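# Hang a power strip on two screws by keyholes

## Task

Put the power strip's keyhole slots over the two screws so that it stays up by itself and sits level, oriented with the narrow part of each keyhole slot pointing upward.

## Robot and tools

Robot: two arms, left_arm and right_arm, each ending in a two-finger gripper with a wrist camera whose cable counts as part of the hand if it touches anything. Measured base poses in the scene frame: left_arm at (-0.023, +0.289, +0.020) m, quat_wxyz (+1.000, 0, 0, +0.029); right_arm at (+0.008, -0.239, +0.040) m, quat_wxyz (+1.000, 0, 0, +0.016). A camera stand is fixed to the floor behind the arms. Objects may occasionally get a brief nudge from outside.

Frames. The scene frame has its origin at table-top height, halfway between the nominal arm bases; +x points out over the table, +z up, and left_arm is on the +y side (arm names do not match image left/right). Reported hand positions, quaternions, velocities and targets use the scene frame and may be a few cm off. Offsets you send are expressed in each Hand target's own axes. On a gripper, +z runs along the fingers and the fingers open and close along y; end_effector_position is the spot between the pads, roughly 1 cm back from the tips.

execute_actions(actions, cameras). actions is a list of actions; each action is a table of up to 15 rows, one row per 1/30 s step, and if shorter its final row is held to fill 15 steps. Every row has 14 numbers in [-1, 1]: left_arm dx, dy, dz, rx, ry, rz, opening, then right_arm in the same order, always both arms. The six pose numbers are an offset, not a pose: measured from that arm's Hand target as it stood when the action began (each row counts from that same start, not from the row before). A new action starts from the updated Hand target, so sending the same offset again moves further. Scale: 1.0 equals 0.6 m for dx/dy/dz or 180 degrees for the rotation vector rx, ry, rz. Opening is absolute: +1 fully open (0.094 m), -1 closed. Six zeros re-request the current Hand target; note a 0 in the opening slot is itself a half-open command, so repeat the present opening to keep a gripper unchanged. cameras: list of names, ["all"], or []; default shows all only when actions is empty. An empty actions list returns state and images.

move(target, speed, blend, opening_speed, grip_force, blocking, cameras). target is one 14-number row (same layout and scale as above) or a list of up to 15 such rows; every row is an offset from the Hand targets at the start of the move, not from the previous row. Grippers travel straight lines, turning the short way, with no avoidance of obstacles or the other arm. speed: m/s, 0.002 to 2.9, default 0.25 (rotation up to twice that in rad/s); one value or one per target. blend: metres of corner rounding per target, 0 means stop at each. opening_speed: rate of opening change per second on the -1..1 scale, at least 0.2. grip_force: newtons per pad, 10 to 50, one value or one per arm, persists until changed; lower forces close slowly. blocking=false returns after about 0.5 s while the move continues. A move lasts 0.5 to 10 s. The result adds a move: line: done, off_target, moving, held or fault, plus limits=paced (pose clipped) or limits=held (steps withheld). done means within 10 mm and 2 degrees; it says nothing about contact. Avoid paths that pass close to an arm's own base.

wait(seconds 0 to 10): the robot holds its commands; a running move keeps going. stop(): brakes the current move. zoom_image(camera, region [x0, y0, x1, y1] in pixels, at most 504 by 504) enlarges the newest image of one camera. finished_scene(scene): ends the scene permanently; the goal must hold with the robot not helping.

Cameras, all 672x504: cam_head_left, cam_head_right, cam_high, cam_low, cam_left_wrist, cam_right_wrist.

Controller behaviour. Each step the commanded orientation is limited to 40 degrees from the measured one; the arm moves position first if it cannot do both. Hand target in the result is the last command after that clip and is the base for the next offset. Grippers often rest a few cm short of target from friction or load; a wait will not fix that, a fresh command (even zeros) does, or send the remaining gap. Tool commands shows current commands. A blocked arm keeps pressing until you command its target back behind the gripper. Faster motion means harder contact.

Gripping. grip_measured uses the opening scale; empty it reads up to about 2.5 mm wide. On a hard part, squeeze rises about 1 N per 0.001 below the touch reading and jumps to full force (about 50 to 64 N) near 20 N. Close slowly on fragile items; to release, command well above grip_measured.

Joint ranges (rad): waist -2.618 to 3.054, shoulder 0 to 3.142, elbow 0 to 3.142 (straight at 2.901), wrist pitch -1.571 to 1.571, wrist yaw -1.571 to 1.571, wrist roll -2.094 to 2.094. Torques include arm weight, are offset and noisy, and joints 1 to 3 wrap at ±28 N m.

Avoid: dropping or releasing a moving part, knocking anything off the table (that fails the task), hard hits on fixed or heavy things, arms pressing on each other or one gripper closing on the other's fingers, strain on camera cables, and any arm stop. Motor heat from holding loads, stretched poses or pushing at unreachable targets shows MOTOR HOT at 75 °C; at 90 °C the arm folds and idles, at 100 °C it collapses. Smooth, low-effort motion is preferred.

Each tool is called by a JSON object that holds its "fn" and its "kwargs".

## Session

{"fn": "execute_actions", "kwargs": {"actions": []}}

Scene clock: 0.00 s.
left_arm: end_effector_position=(+0.3766, +0.3122, +0.1311) grip_measured=+1.000 end_effector_quat_wxyz=(+0.612, -0.032, +0.789, +0.040) | right_arm: end_effector_position=(+0.4128, -0.2639, +0.1612) grip_measured=+1.000 end_effector_quat_wxyz=(+0.601, +0.102, +0.790, -0.070)
Joint positions: left_arm=[-0.045 1.558 0.342 0.966 -0.09 0.002 0.094] | right_arm=[0.036 1.518 0.41 0.823 0.299 0.099 0.094]
Joint velocities: within noise
Joint torques (N m): no reading
Heat: left arm: 38 °C; right arm: 33 °C.
Hand target: left_arm +0.3779, +0.3122, +0.1344; +0.615, -0.032, +0.787, +0.041 | right_arm +0.4153, -0.2640, +0.1687; +0.609, +0.104, +0.784, -0.069
Tool commands: left_gripper/opening=+1.0 right_gripper/opening=+1.0

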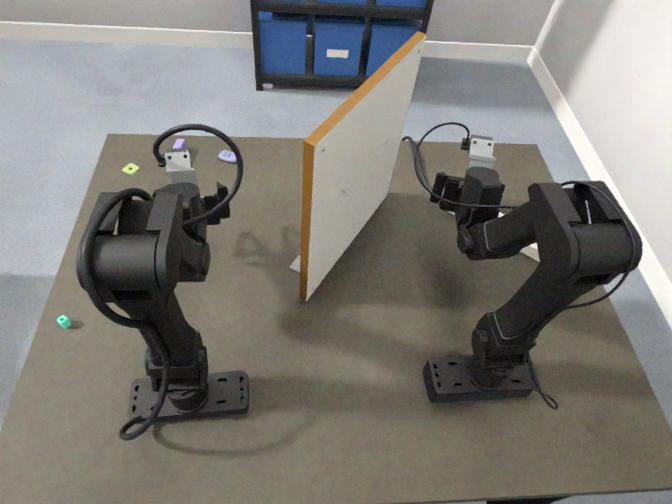

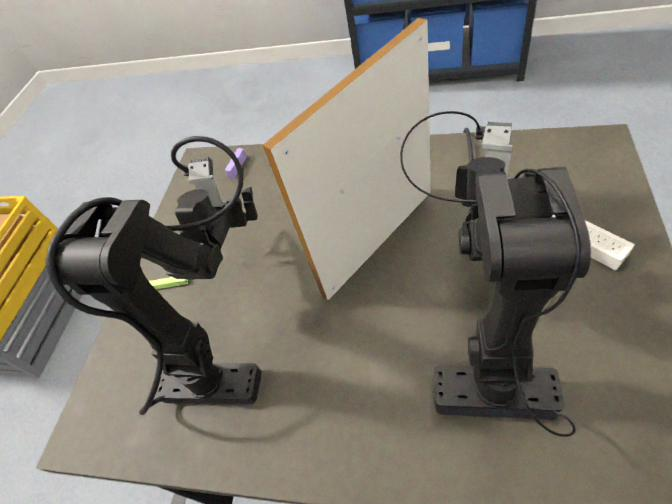

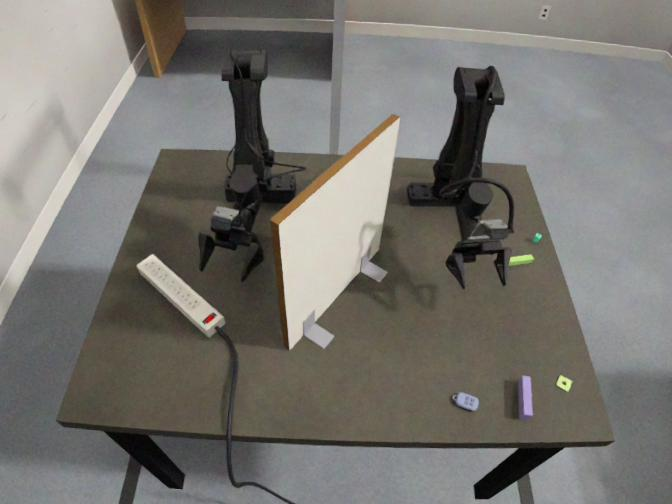

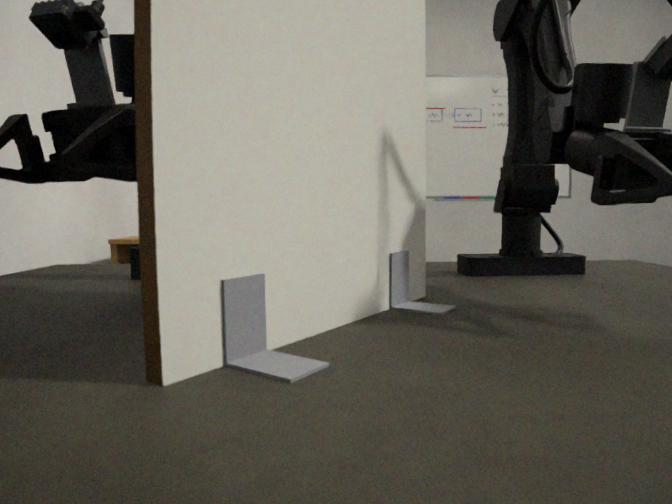

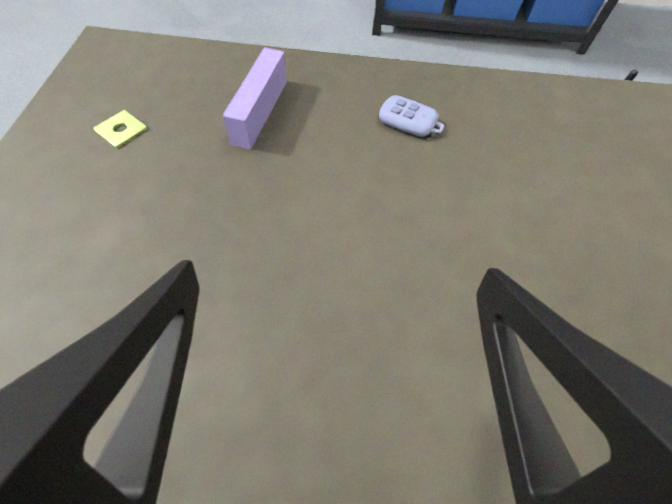

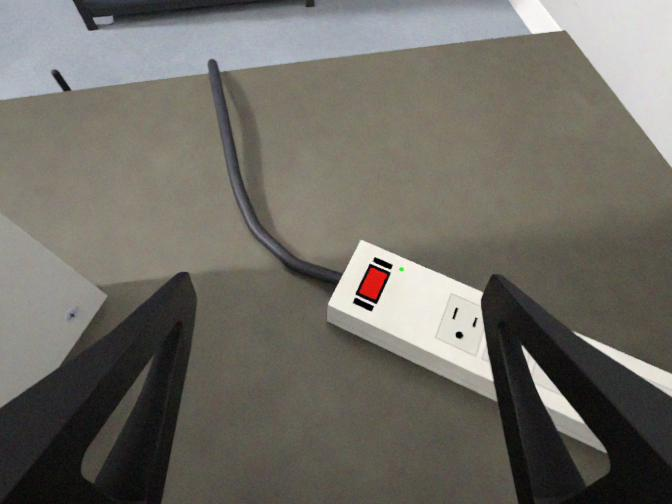

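{"fn": "zoom_image", "kwargs": {"camera": "cam_head_right", "region": [250, 10, 460, 310]}}

{"fn": "zoom_image", "kwargs": {"camera": "cam_head_left", "region": [270, 20, 470, 310]}}

{"fn": "zoom_image", "kwargs": {"camera": "cam_high", "region": [120, 200, 420, 440]}}

{"fn": "zoom_image", "kwargs": {"camera": "cam_right_wrist", "region": [180, 180, 672, 480]}}

Scaled by 1.680.

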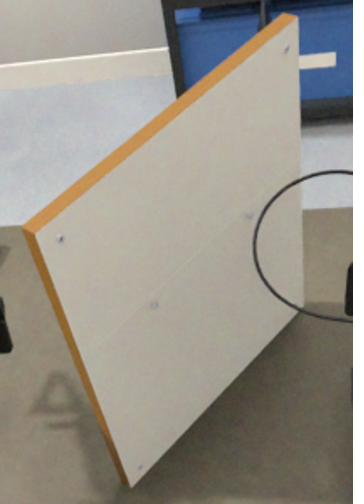

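Scaled by 1.738.

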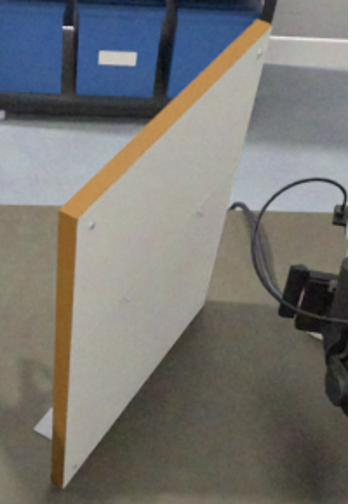

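Scaled by 1.680.

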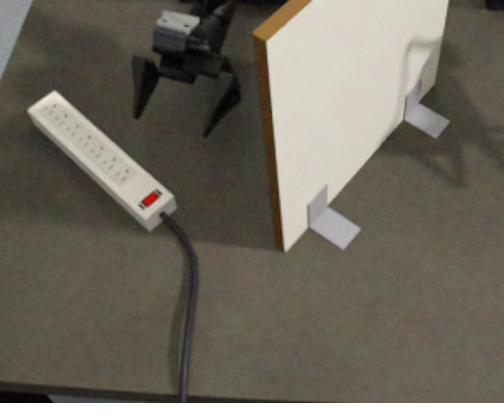

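Scaled by 1.024.

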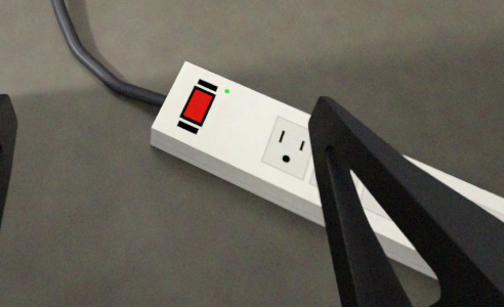

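{"fn": "move", "kwargs": {"target": [0,0,0,0,0,0,1,-0.2025,-0.1737,-0.1033,-0.1795,0.3933,-0.2412,1], "speed": 0.3, "cameras": ["all"]}}

Scene clock: 59.03 s.
left_arm: end_effector_position=(+0.3766, +0.3122, +0.1311) grip_measured=+1.000 end_effector_quat_wxyz=(+0.612, -0.032, +0.789, +0.040) | right_arm: end_effector_position=(+0.3601, -0.3597, +0.2832) grip_measured=+1.000 end_effector_quat_wxyz=(+0.097, -0.305, +0.944, -0.072)
Joint positions: left_arm=[-0.045 1.558 0.342 0.966 -0.09 0.002 0.094] | right_arm=[-0.366 1.824 2.046 -1.55 -0.002 -0.96 0.094]
Joint torques (N m): left_arm=[-0.05 -6.9 6.54 2.22 -0.04 -0.01] | right_arm=[-0.09 -8.84 8.38 0.55 0 -0.03]
Heat: left arm: 39 °C; right arm: 39 °C.
Hand target: left_arm +0.3779, +0.3122, +0.1344; +0.615, -0.032, +0.787, +0.041 | right_arm +0.3602, -0.3602, +0.2999; +0.000, -0.311, +0.951, +0.000
Off the commanded pose: left_arm 0.004 m, 0 deg | right_arm 0.017 m, 14 deg.
joint sent to its limit (right arm) — joint 4 (wrist pitch), lower limit. The joint targets are off in orientation, not in position.
move: off_target (right_arm)

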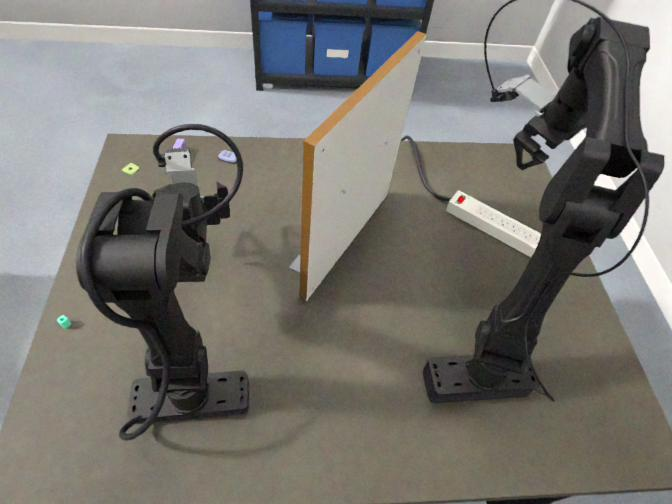

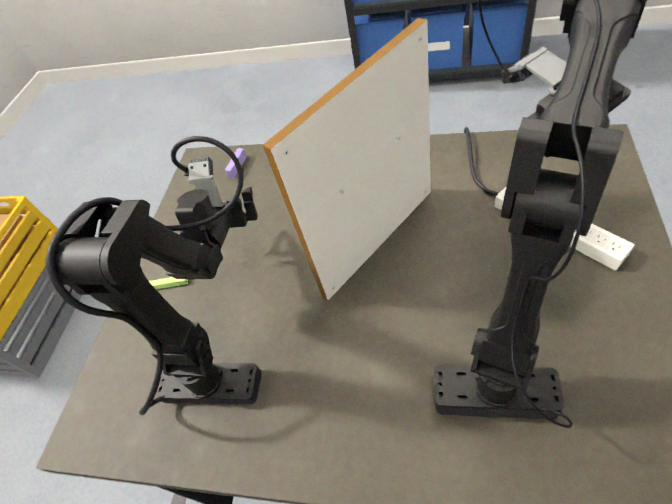

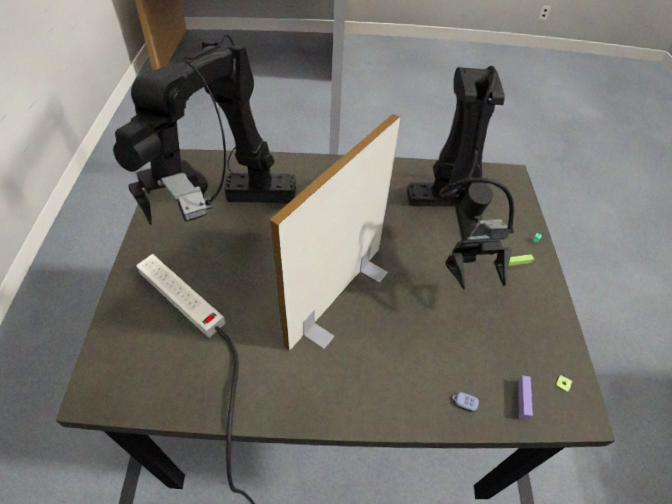

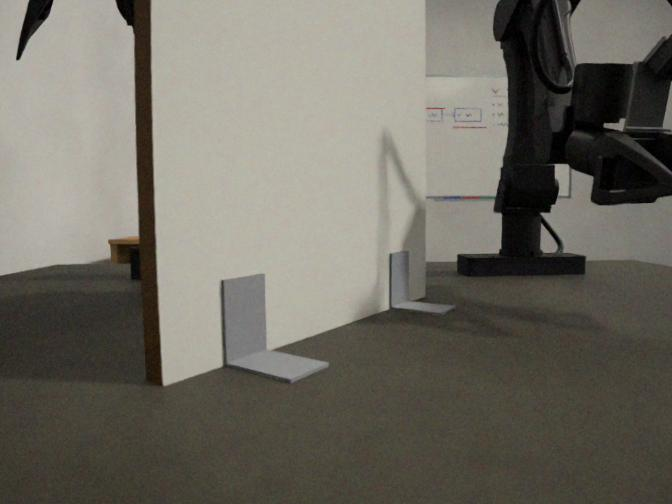

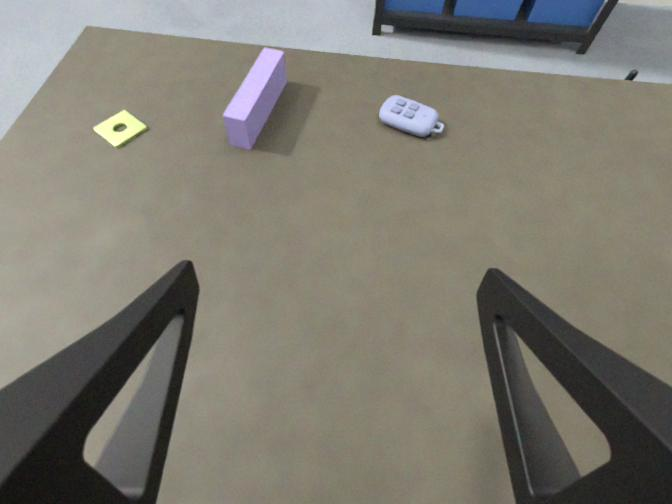

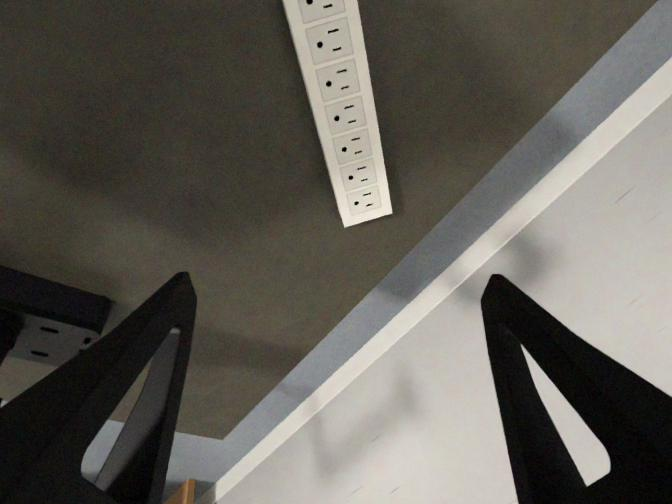

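{"fn": "move", "kwargs": {"target": [0,0,0,0,0,0,1,-0.005,-0.078,0.25,0,0,-0.0764,1], "speed": 0.3, "cameras": ["cam_right_wrist","cam_high","cam_head_right"]}}

Scene clock: 93.43 s.
left_arm: end_effector_position=(+0.3766, +0.3122, +0.1311) grip_measured=+1.000 end_effector_quat_wxyz=(+0.612, -0.032, +0.789, +0.040) | right_arm: end_effector_position=(+0.3856, -0.3918, +0.1490) grip_measured=+1.000 end_effector_quat_wxyz=(-0.005, -0.421, +0.907, +0.005)
Joint positions: left_arm=[-0.045 1.558 0.342 0.966 -0.09 0.002 0.094] | right_arm=[-0.418 2.126 1.953 -1.411 0.001 -1.256 0.094]
Joint torques (N m): left_arm=[-0.05 -6.91 6.53 2.22 -0.03 -0.01] | right_arm=[-0.51 -8.79 7.56 0.2 -0.03 -0.06]
Heat: left arm: 38 °C; right arm: 38 °C.
Hand target: left_arm +0.3779, +0.3122, +0.1344; +0.615, -0.032, +0.787, +0.041 | right_arm +0.3903, -0.3961, +0.1498; +0.000, -0.422, +0.907, +0.000
Off the commanded pose: left_arm 0.004 m, 0 deg | right_arm 0.007 m, 1 deg.
move: done
Images, in order (width x height): cam_head_right 672x504, cam_high 672x504, cam_right_wrist 672x504.

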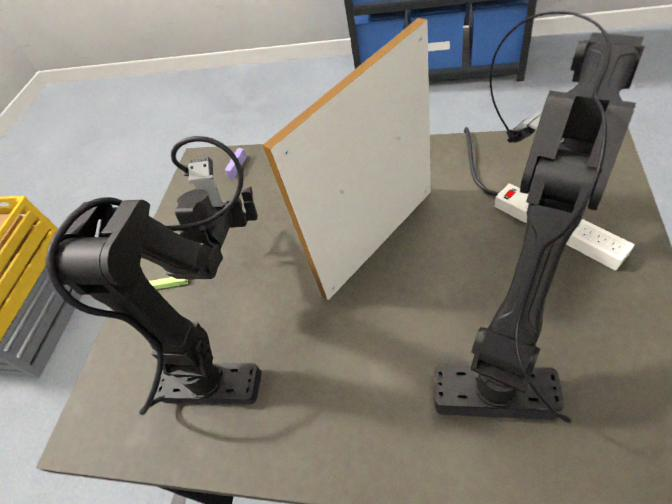

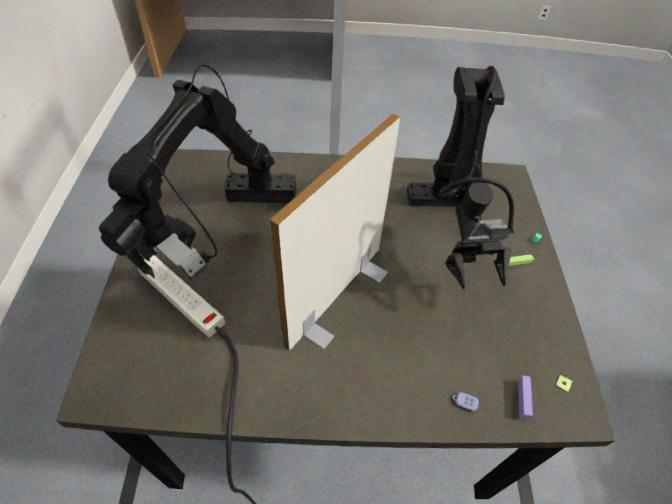

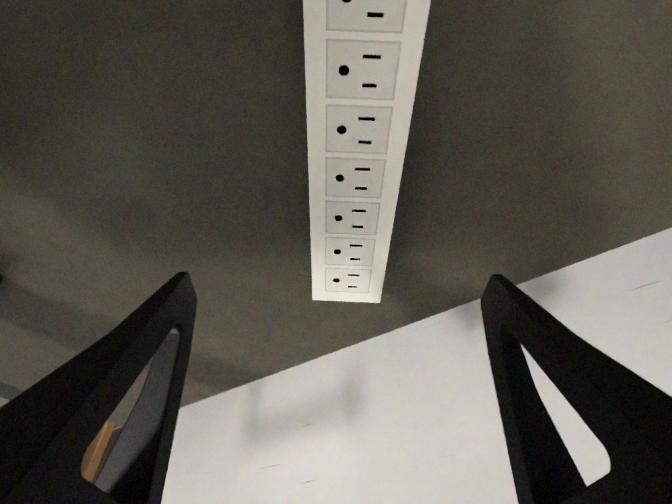

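{"fn": "move", "kwargs": {"target": [0,0,0,0,0,0,1,0.0,-0.0183,0.14,0,0,0.007,1], "speed": 0.2, "cameras": ["cam_right_wrist","cam_high","cam_low"]}}

Scene clock: 113.87 s.
left_arm: end_effector_position=(+0.3766, +0.3122, +0.1311) grip_measured=+1.000 end_effector_quat_wxyz=(+0.612, -0.032, +0.789, +0.040) | right_arm: end_effector_position=(+0.4010, -0.4014, +0.0745) grip_measured=+1.000 end_effector_quat_wxyz=(+0.005, -0.418, +0.909, -0.007)
Joint positions: left_arm=[-0.045 1.558 0.342 0.966 -0.09 0.002 0.094] | right_arm=[-0.426 2.191 1.759 -1.122 0.002 -1.256 0.094]
Joint torques (N m): left_arm=[-0.03 -6.91 6.53 2.22 -0.04 -0.01] | right_arm=[-0.59 -8.77 5.48 0.3 -0.01 0.04]
Heat: left arm: 38 °C; right arm: 40 °C.
Hand target: left_arm +0.3779, +0.3122, +0.1344; +0.615, -0.032, +0.787, +0.041 | right_arm +0.3987, -0.4032, +0.0659; +0.000, -0.412, +0.911, +0.000
Off the commanded pose: left_arm 0.004 m, 0 deg | right_arm 0.009 m, 1 deg.
move: done
Images, in order (width x height): cam_high 672x504, cam_low 672x504, cam_right_wrist 672x504.

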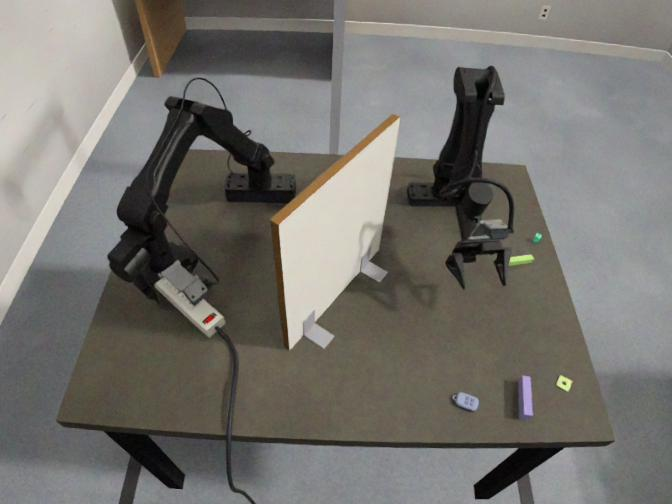

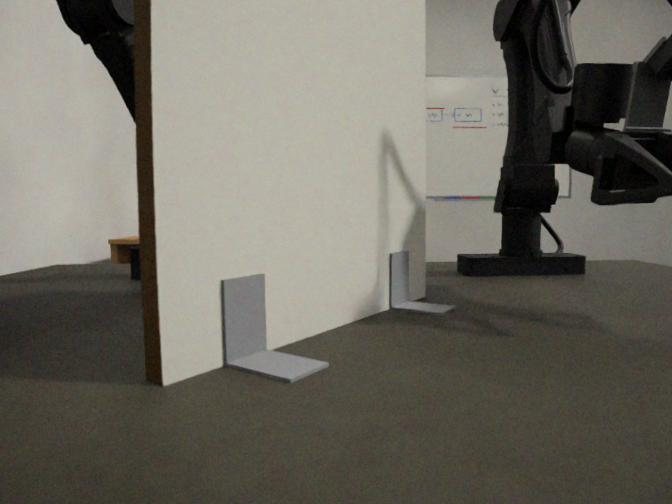

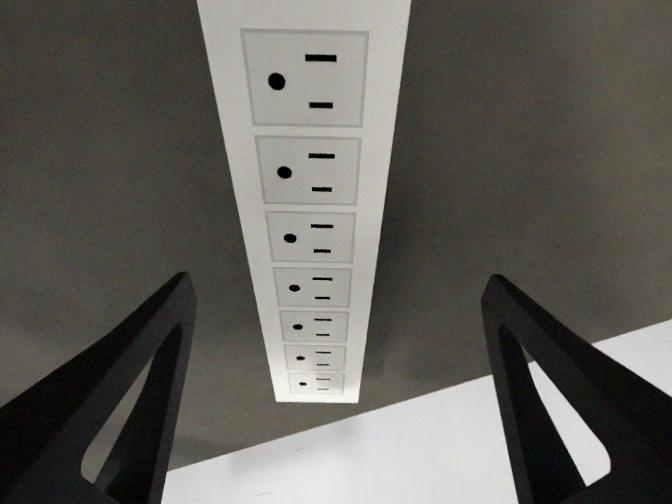

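{"fn": "move", "kwargs": {"target": [0,0,0,0,0,0,1,0.028,0.0165,0.0733,0,0,0.008,1], "speed": 0.12, "cameras": ["cam_right_wrist","cam_high","cam_head_right"]}}

Scene clock: 126.67 s.
left_arm: end_effector_position=(+0.3766, +0.3122, +0.1311) grip_measured=+1.000 end_effector_quat_wxyz=(+0.612, -0.032, +0.789, +0.040) | right_arm: end_effector_position=(+0.3843, -0.4100, +0.0307) grip_measured=+1.000 end_effector_quat_wxyz=(+0.006, -0.402, +0.916, -0.008)
Joint positions: left_arm=[-0.045 1.558 0.342 0.966 -0.09 0.002 0.094] | right_arm=[-0.46 2.191 1.578 -0.938 0.003 -1.256 0.094]
Joint torques (N m): left_arm=[-0.03 -6.9 6.53 2.22 -0.04 -0.01] | right_arm=[-0.36 -8.75 4.83 0.32 -0.03 0]
Heat: left arm: 38 °C; right arm: 38 °C.
Hand target: left_arm +0.3779, +0.3122, +0.1344; +0.615, -0.032, +0.787, +0.041 | right_arm +0.3801, -0.4093, +0.0219; +0.000, -0.400, +0.916, +0.000
Off the commanded pose: left_arm 0.004 m, 0 deg | right_arm 0.010 m, 1 deg.
move: done
Images, in order (width x height): cam_head_right 672x504, cam_high 672x504, cam_right_wrist 672x504.

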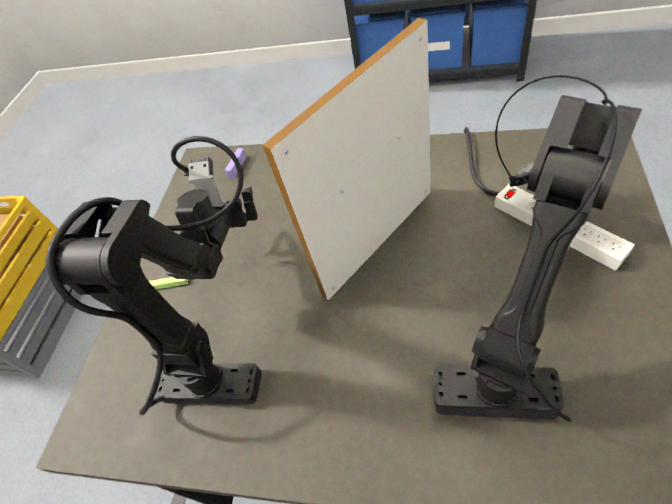

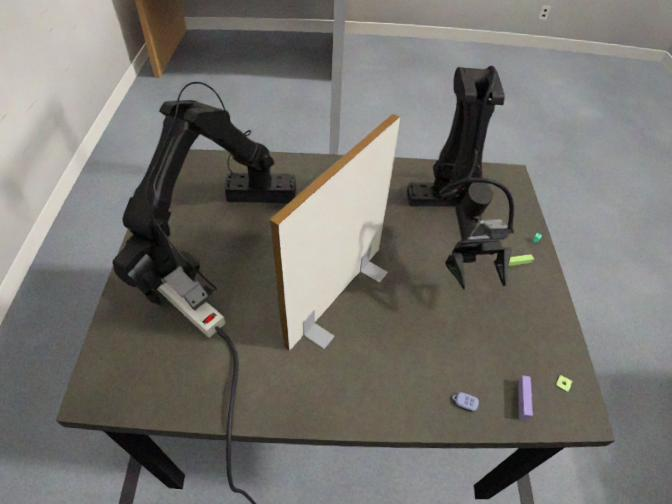

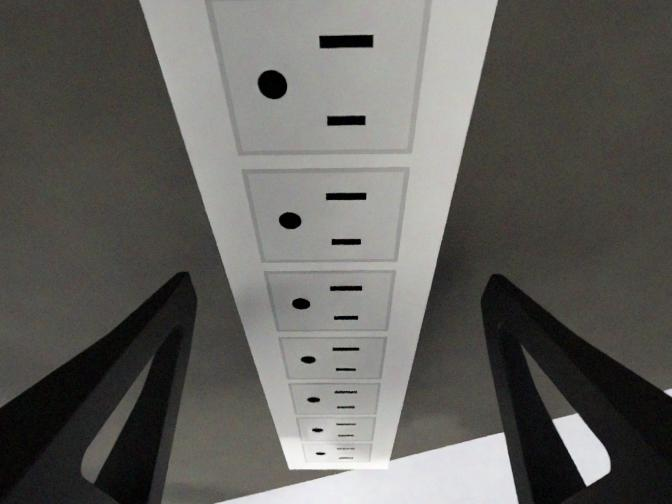

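{"fn": "move", "kwargs": {"target": [0,0,0,0,0,0,1,0,0.003,0,0,0,0,-0.15], "speed": 0.1, "opening_speed": 0.6, "cameras": ["cam_right_wrist","cam_high"]}}

Scene clock: 143.93 s.
left_arm: end_effector_position=(+0.3766, +0.3122, +0.1311) grip_measured=+1.000 end_effector_quat_wxyz=(+0.612, -0.032, +0.789, +0.040) | right_arm: end_effector_position=(+0.3832, -0.4095, +0.0291) grip_measured=+0.064 end_effector_quat_wxyz=(+0.005, -0.402, +0.916, -0.008)
Joint positions: left_arm=[-0.045 1.558 0.342 0.966 -0.09 0.002 0.094] | right_arm=[-0.46 2.191 1.571 -0.933 0.003 -1.256 0.05]
Joint torques (N m): left_arm=[-0.03 -6.9 6.54 2.22 -0.04 -0.01] | right_arm=[-0.27 -9.16 4.6 0.28 -0.06 0.02]
Heat: left arm: 38 °C; right arm: 37 °C.
Hand target: left_arm +0.3779, +0.3122, +0.1344; +0.615, -0.032, +0.787, +0.041 | right_arm +0.3788, -0.4081, +0.0219; +0.000, -0.400, +0.916, +0.000
Off the commanded pose: left_arm 0.004 m, 0 deg | right_arm 0.009 m, 1 deg.
move: done
Images, in order (width x height): cam_high 672x504, cam_right_wrist 672x504.

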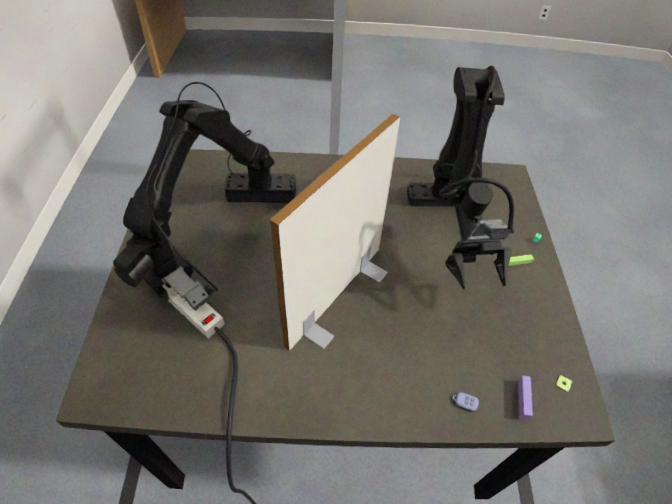

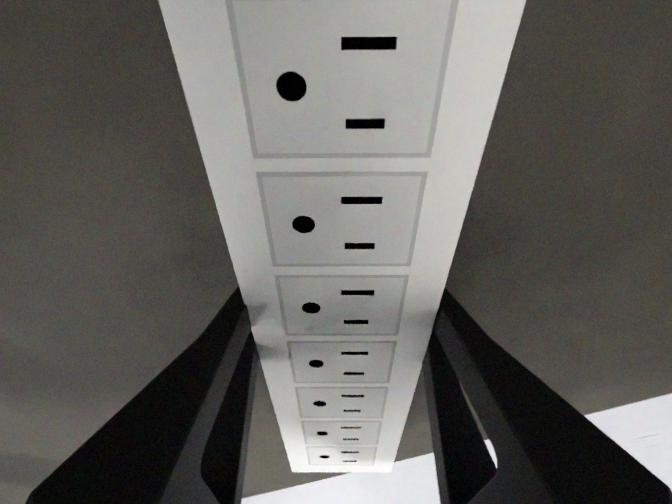

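{"fn": "move", "kwargs": {"target": [[0,0,0,0,0,0,1,0,0,-0.1333,0,0,0,-0.15],[0,0,0,0,0,0,1,-0.0738,0.1117,-0.43,0.4745,-0.1857,-0.1862,-0.15]], "speed": 0.15, "blend": [0.03,0], "cameras": ["all"]}}

Scene clock: 162.90 s.
left_arm: end_effector_position=(+0.3766, +0.3122, +0.1311) grip_measured=+1.000 end_effector_quat_wxyz=(+0.612, -0.032, +0.789, +0.040) | right_arm: end_effector_position=(+0.3574, -0.3411, +0.2580) grip_measured=+0.060 end_effector_quat_wxyz=(-0.458, +0.509, -0.536, +0.494)
Joint positions: left_arm=[-0.045 1.558 0.342 0.966 -0.09 0.002 0.094] | right_arm=[-0.527 1.079 0.391 0.586 -0.431 -1.625 0.05]
Joint torques (N m): left_arm=[-0.03 -6.91 6.53 2.22 -0.04 -0.01] | right_arm=[-0.03 -2.26 6.82 2.64 -0.82 0.43]
Heat: left arm: 38 °C; right arm: 37 °C.
Hand target: left_arm +0.3779, +0.3122, +0.1344; +0.615, -0.032, +0.787, +0.041 | right_arm +0.3597, -0.3301, +0.2799; -0.500, +0.500, -0.500, +0.500
Off the commanded pose: left_arm 0.004 m, 0 deg | right_arm 0.025 m, 6 deg.
move: off_target (right_arm)

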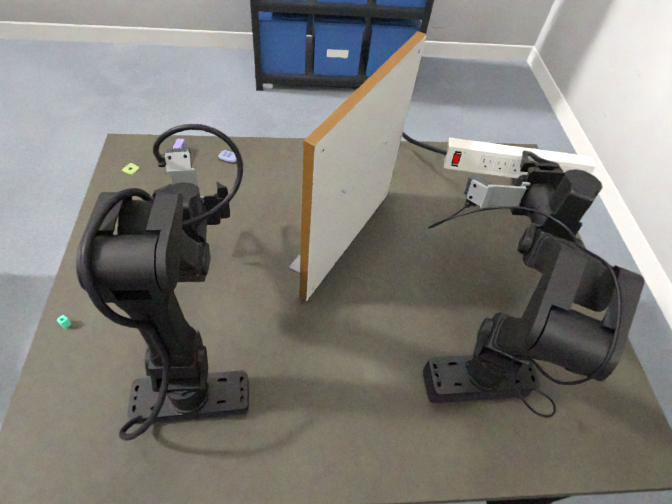

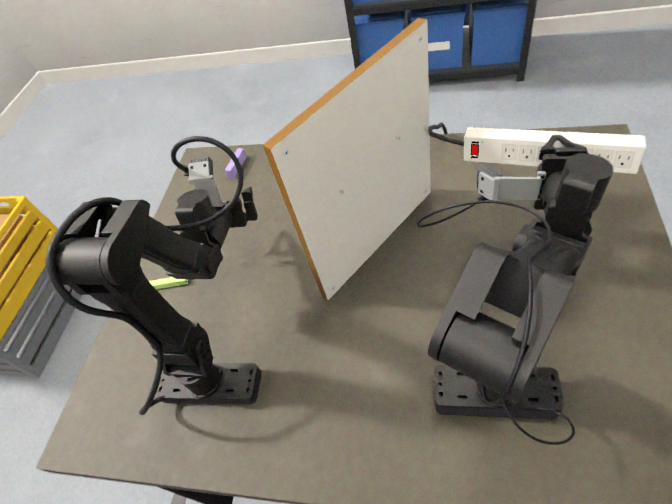

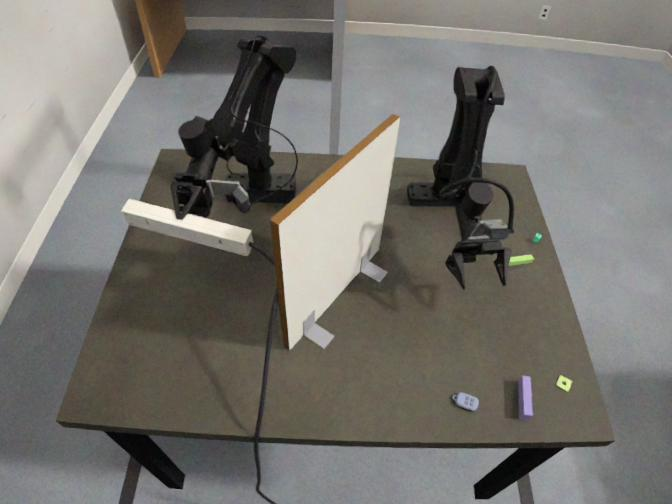

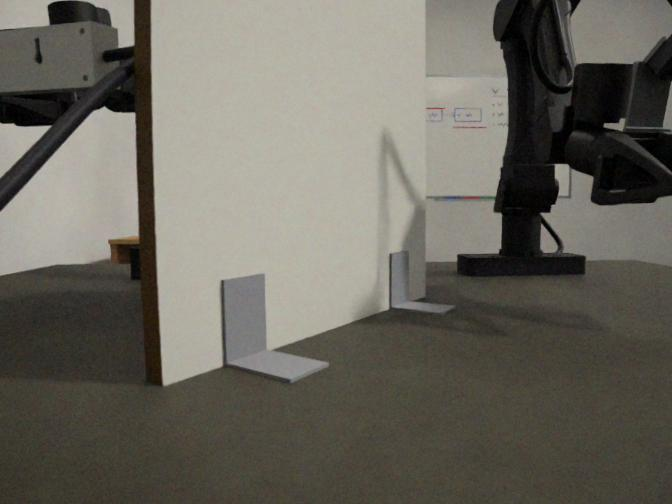

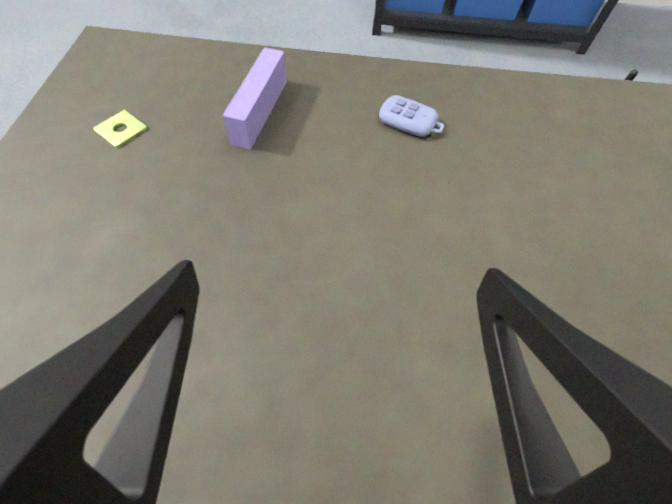

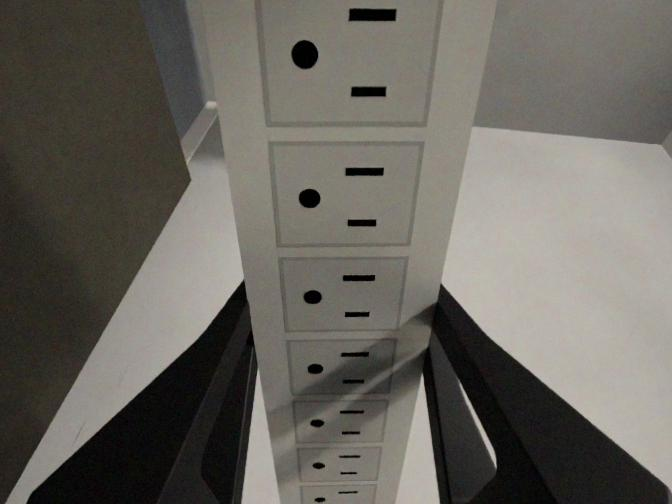

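{"fn": "zoom_image", "kwargs": {"camera": "cam_high", "region": [110, 170, 290, 290]}}

{"fn": "zoom_image", "kwargs": {"camera": "cam_low", "region": [0, 0, 160, 140]}}

Scaled by 2.800.

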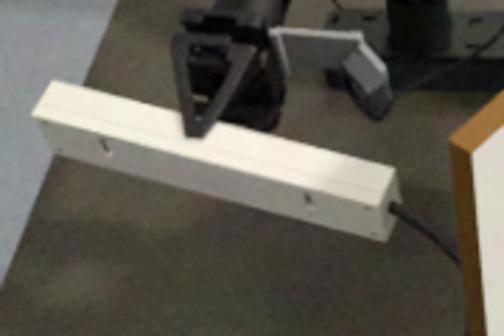

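Scaled by 3.150.

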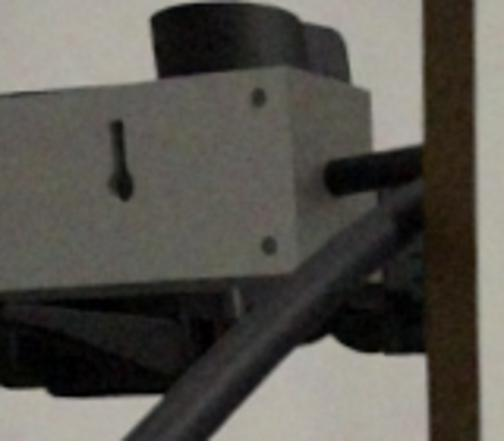

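{"fn": "move", "kwargs": {"target": [[-0.5039,-0.0865,-0.1665,0.4007,0.2964,-0.3532,-0.9,-0.05,-0.3333,0,0,0,0,-0.15],[-0.575,-0.4427,-0.1248,0.4007,0.2964,-0.3532,-0.9,-0.35,-0.3667,-0.05,0,-0.3806,0,-0.15]], "speed": 0.2, "blend": [0.05,0], "cameras": ["all"]}}

Scene clock: 287.43 s.
left_arm: end_effector_position=(+0.4273, +0.0416, +0.4665) grip_measured=-0.898 end_effector_quat_wxyz=(+0.065, -0.091, +0.707, -0.699) | right_arm: end_effector_position=(+0.3417, -0.1296, +0.4807) grip_measured=+0.060 end_effector_quat_wxyz=(+0.682, -0.698, +0.154, -0.155)
Joint positions: left_arm=[-0.234 1.917 2.024 -0.146 1.174 -1.569 0.005] | right_arm=[-0.242 1.311 1.384 -0.167 -1.34 -1.668 0.05]
Joint torques (N m): left_arm=[-0.69 -15.28 6.78 1.99 -0.02 -0.06] | right_arm=[1.13 -3.62 10.82 1.36 -0.72 0.51]
Heat: left arm: 39 °C; right arm: 46 °C.
Hand target: left_arm +0.4157, +0.0405, +0.4807; +0.077, -0.077, +0.703, -0.703 | right_arm +0.3296, -0.1200, +0.4998; +0.695, -0.695, +0.132, -0.131
Off the commanded pose: left_arm 0.018 m, 2 deg | right_arm 0.025 m, 4 deg.
move: off_target (left_arm, right_arm)

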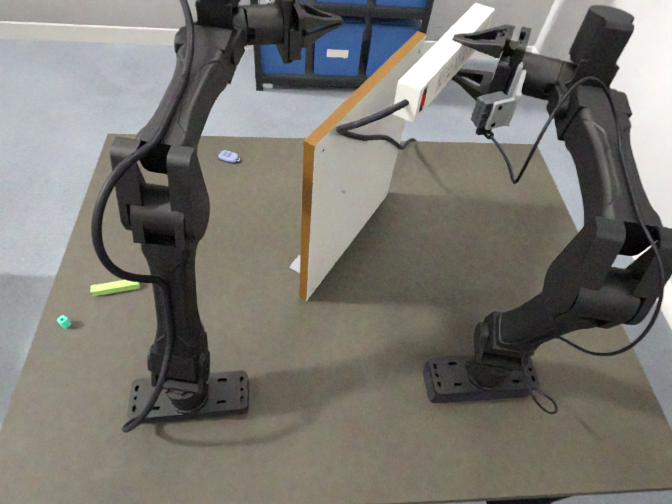

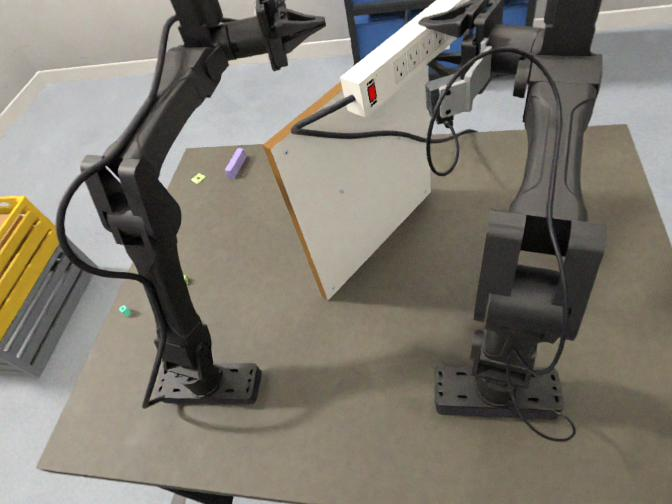

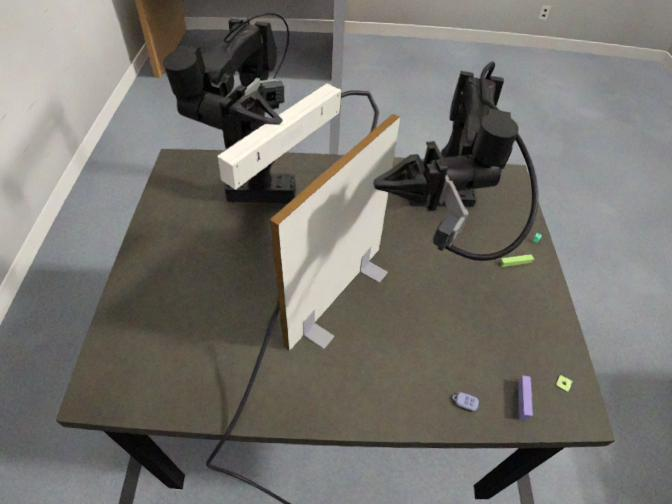

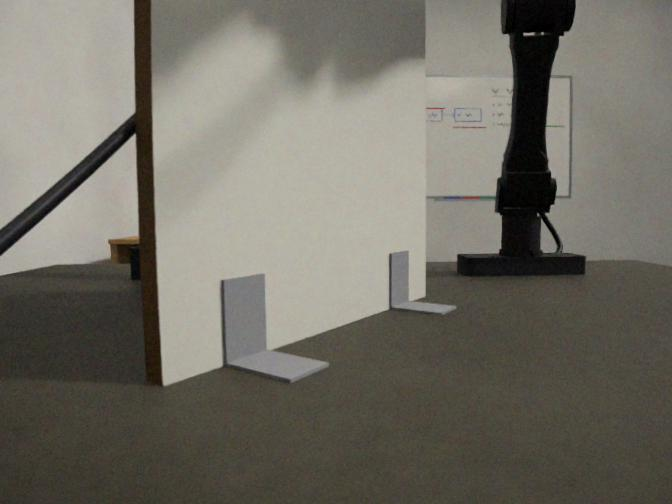

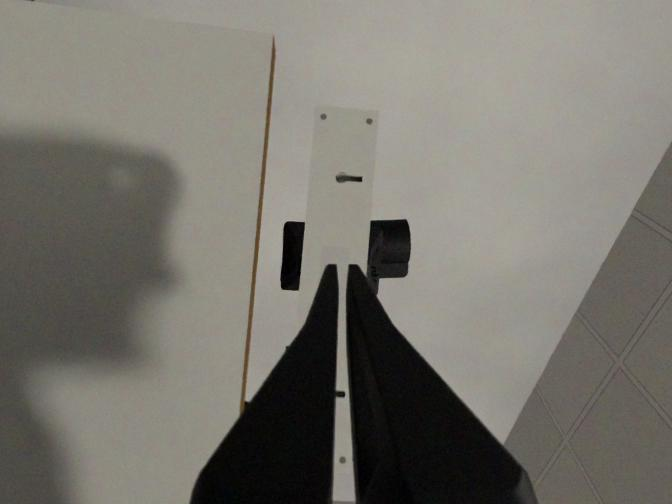

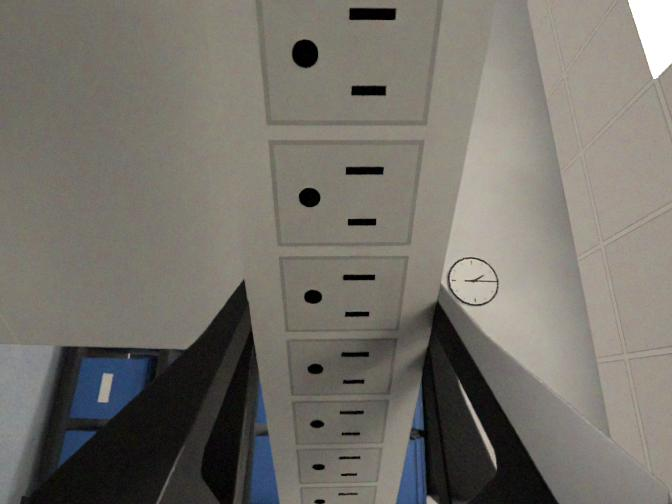

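{"fn": "zoom_image", "kwargs": {"camera": "cam_left_wrist", "region": [240, 90, 440, 300]}}

{"fn": "zoom_image", "kwargs": {"camera": "cam_left_wrist", "region": [240, 300, 440, 504]}}

Scaled by 2.400.

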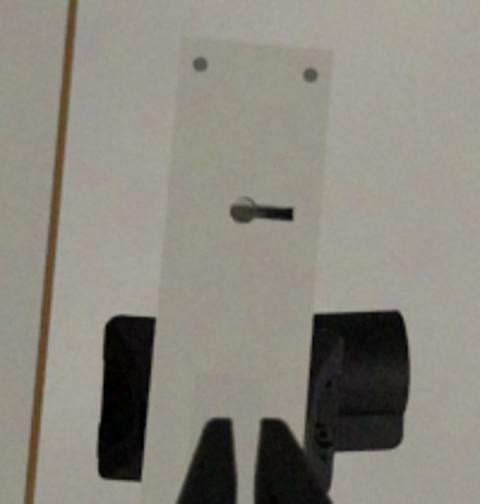

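Scaled by 2.471.

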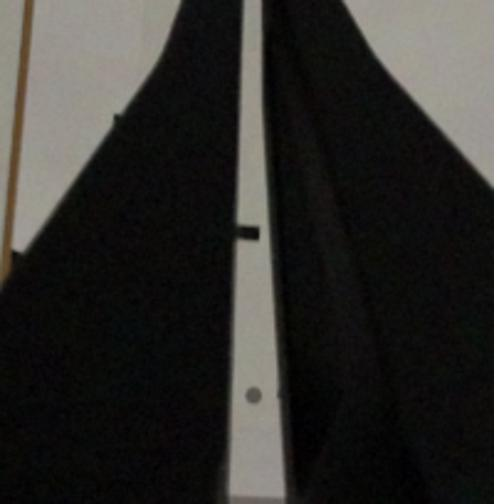

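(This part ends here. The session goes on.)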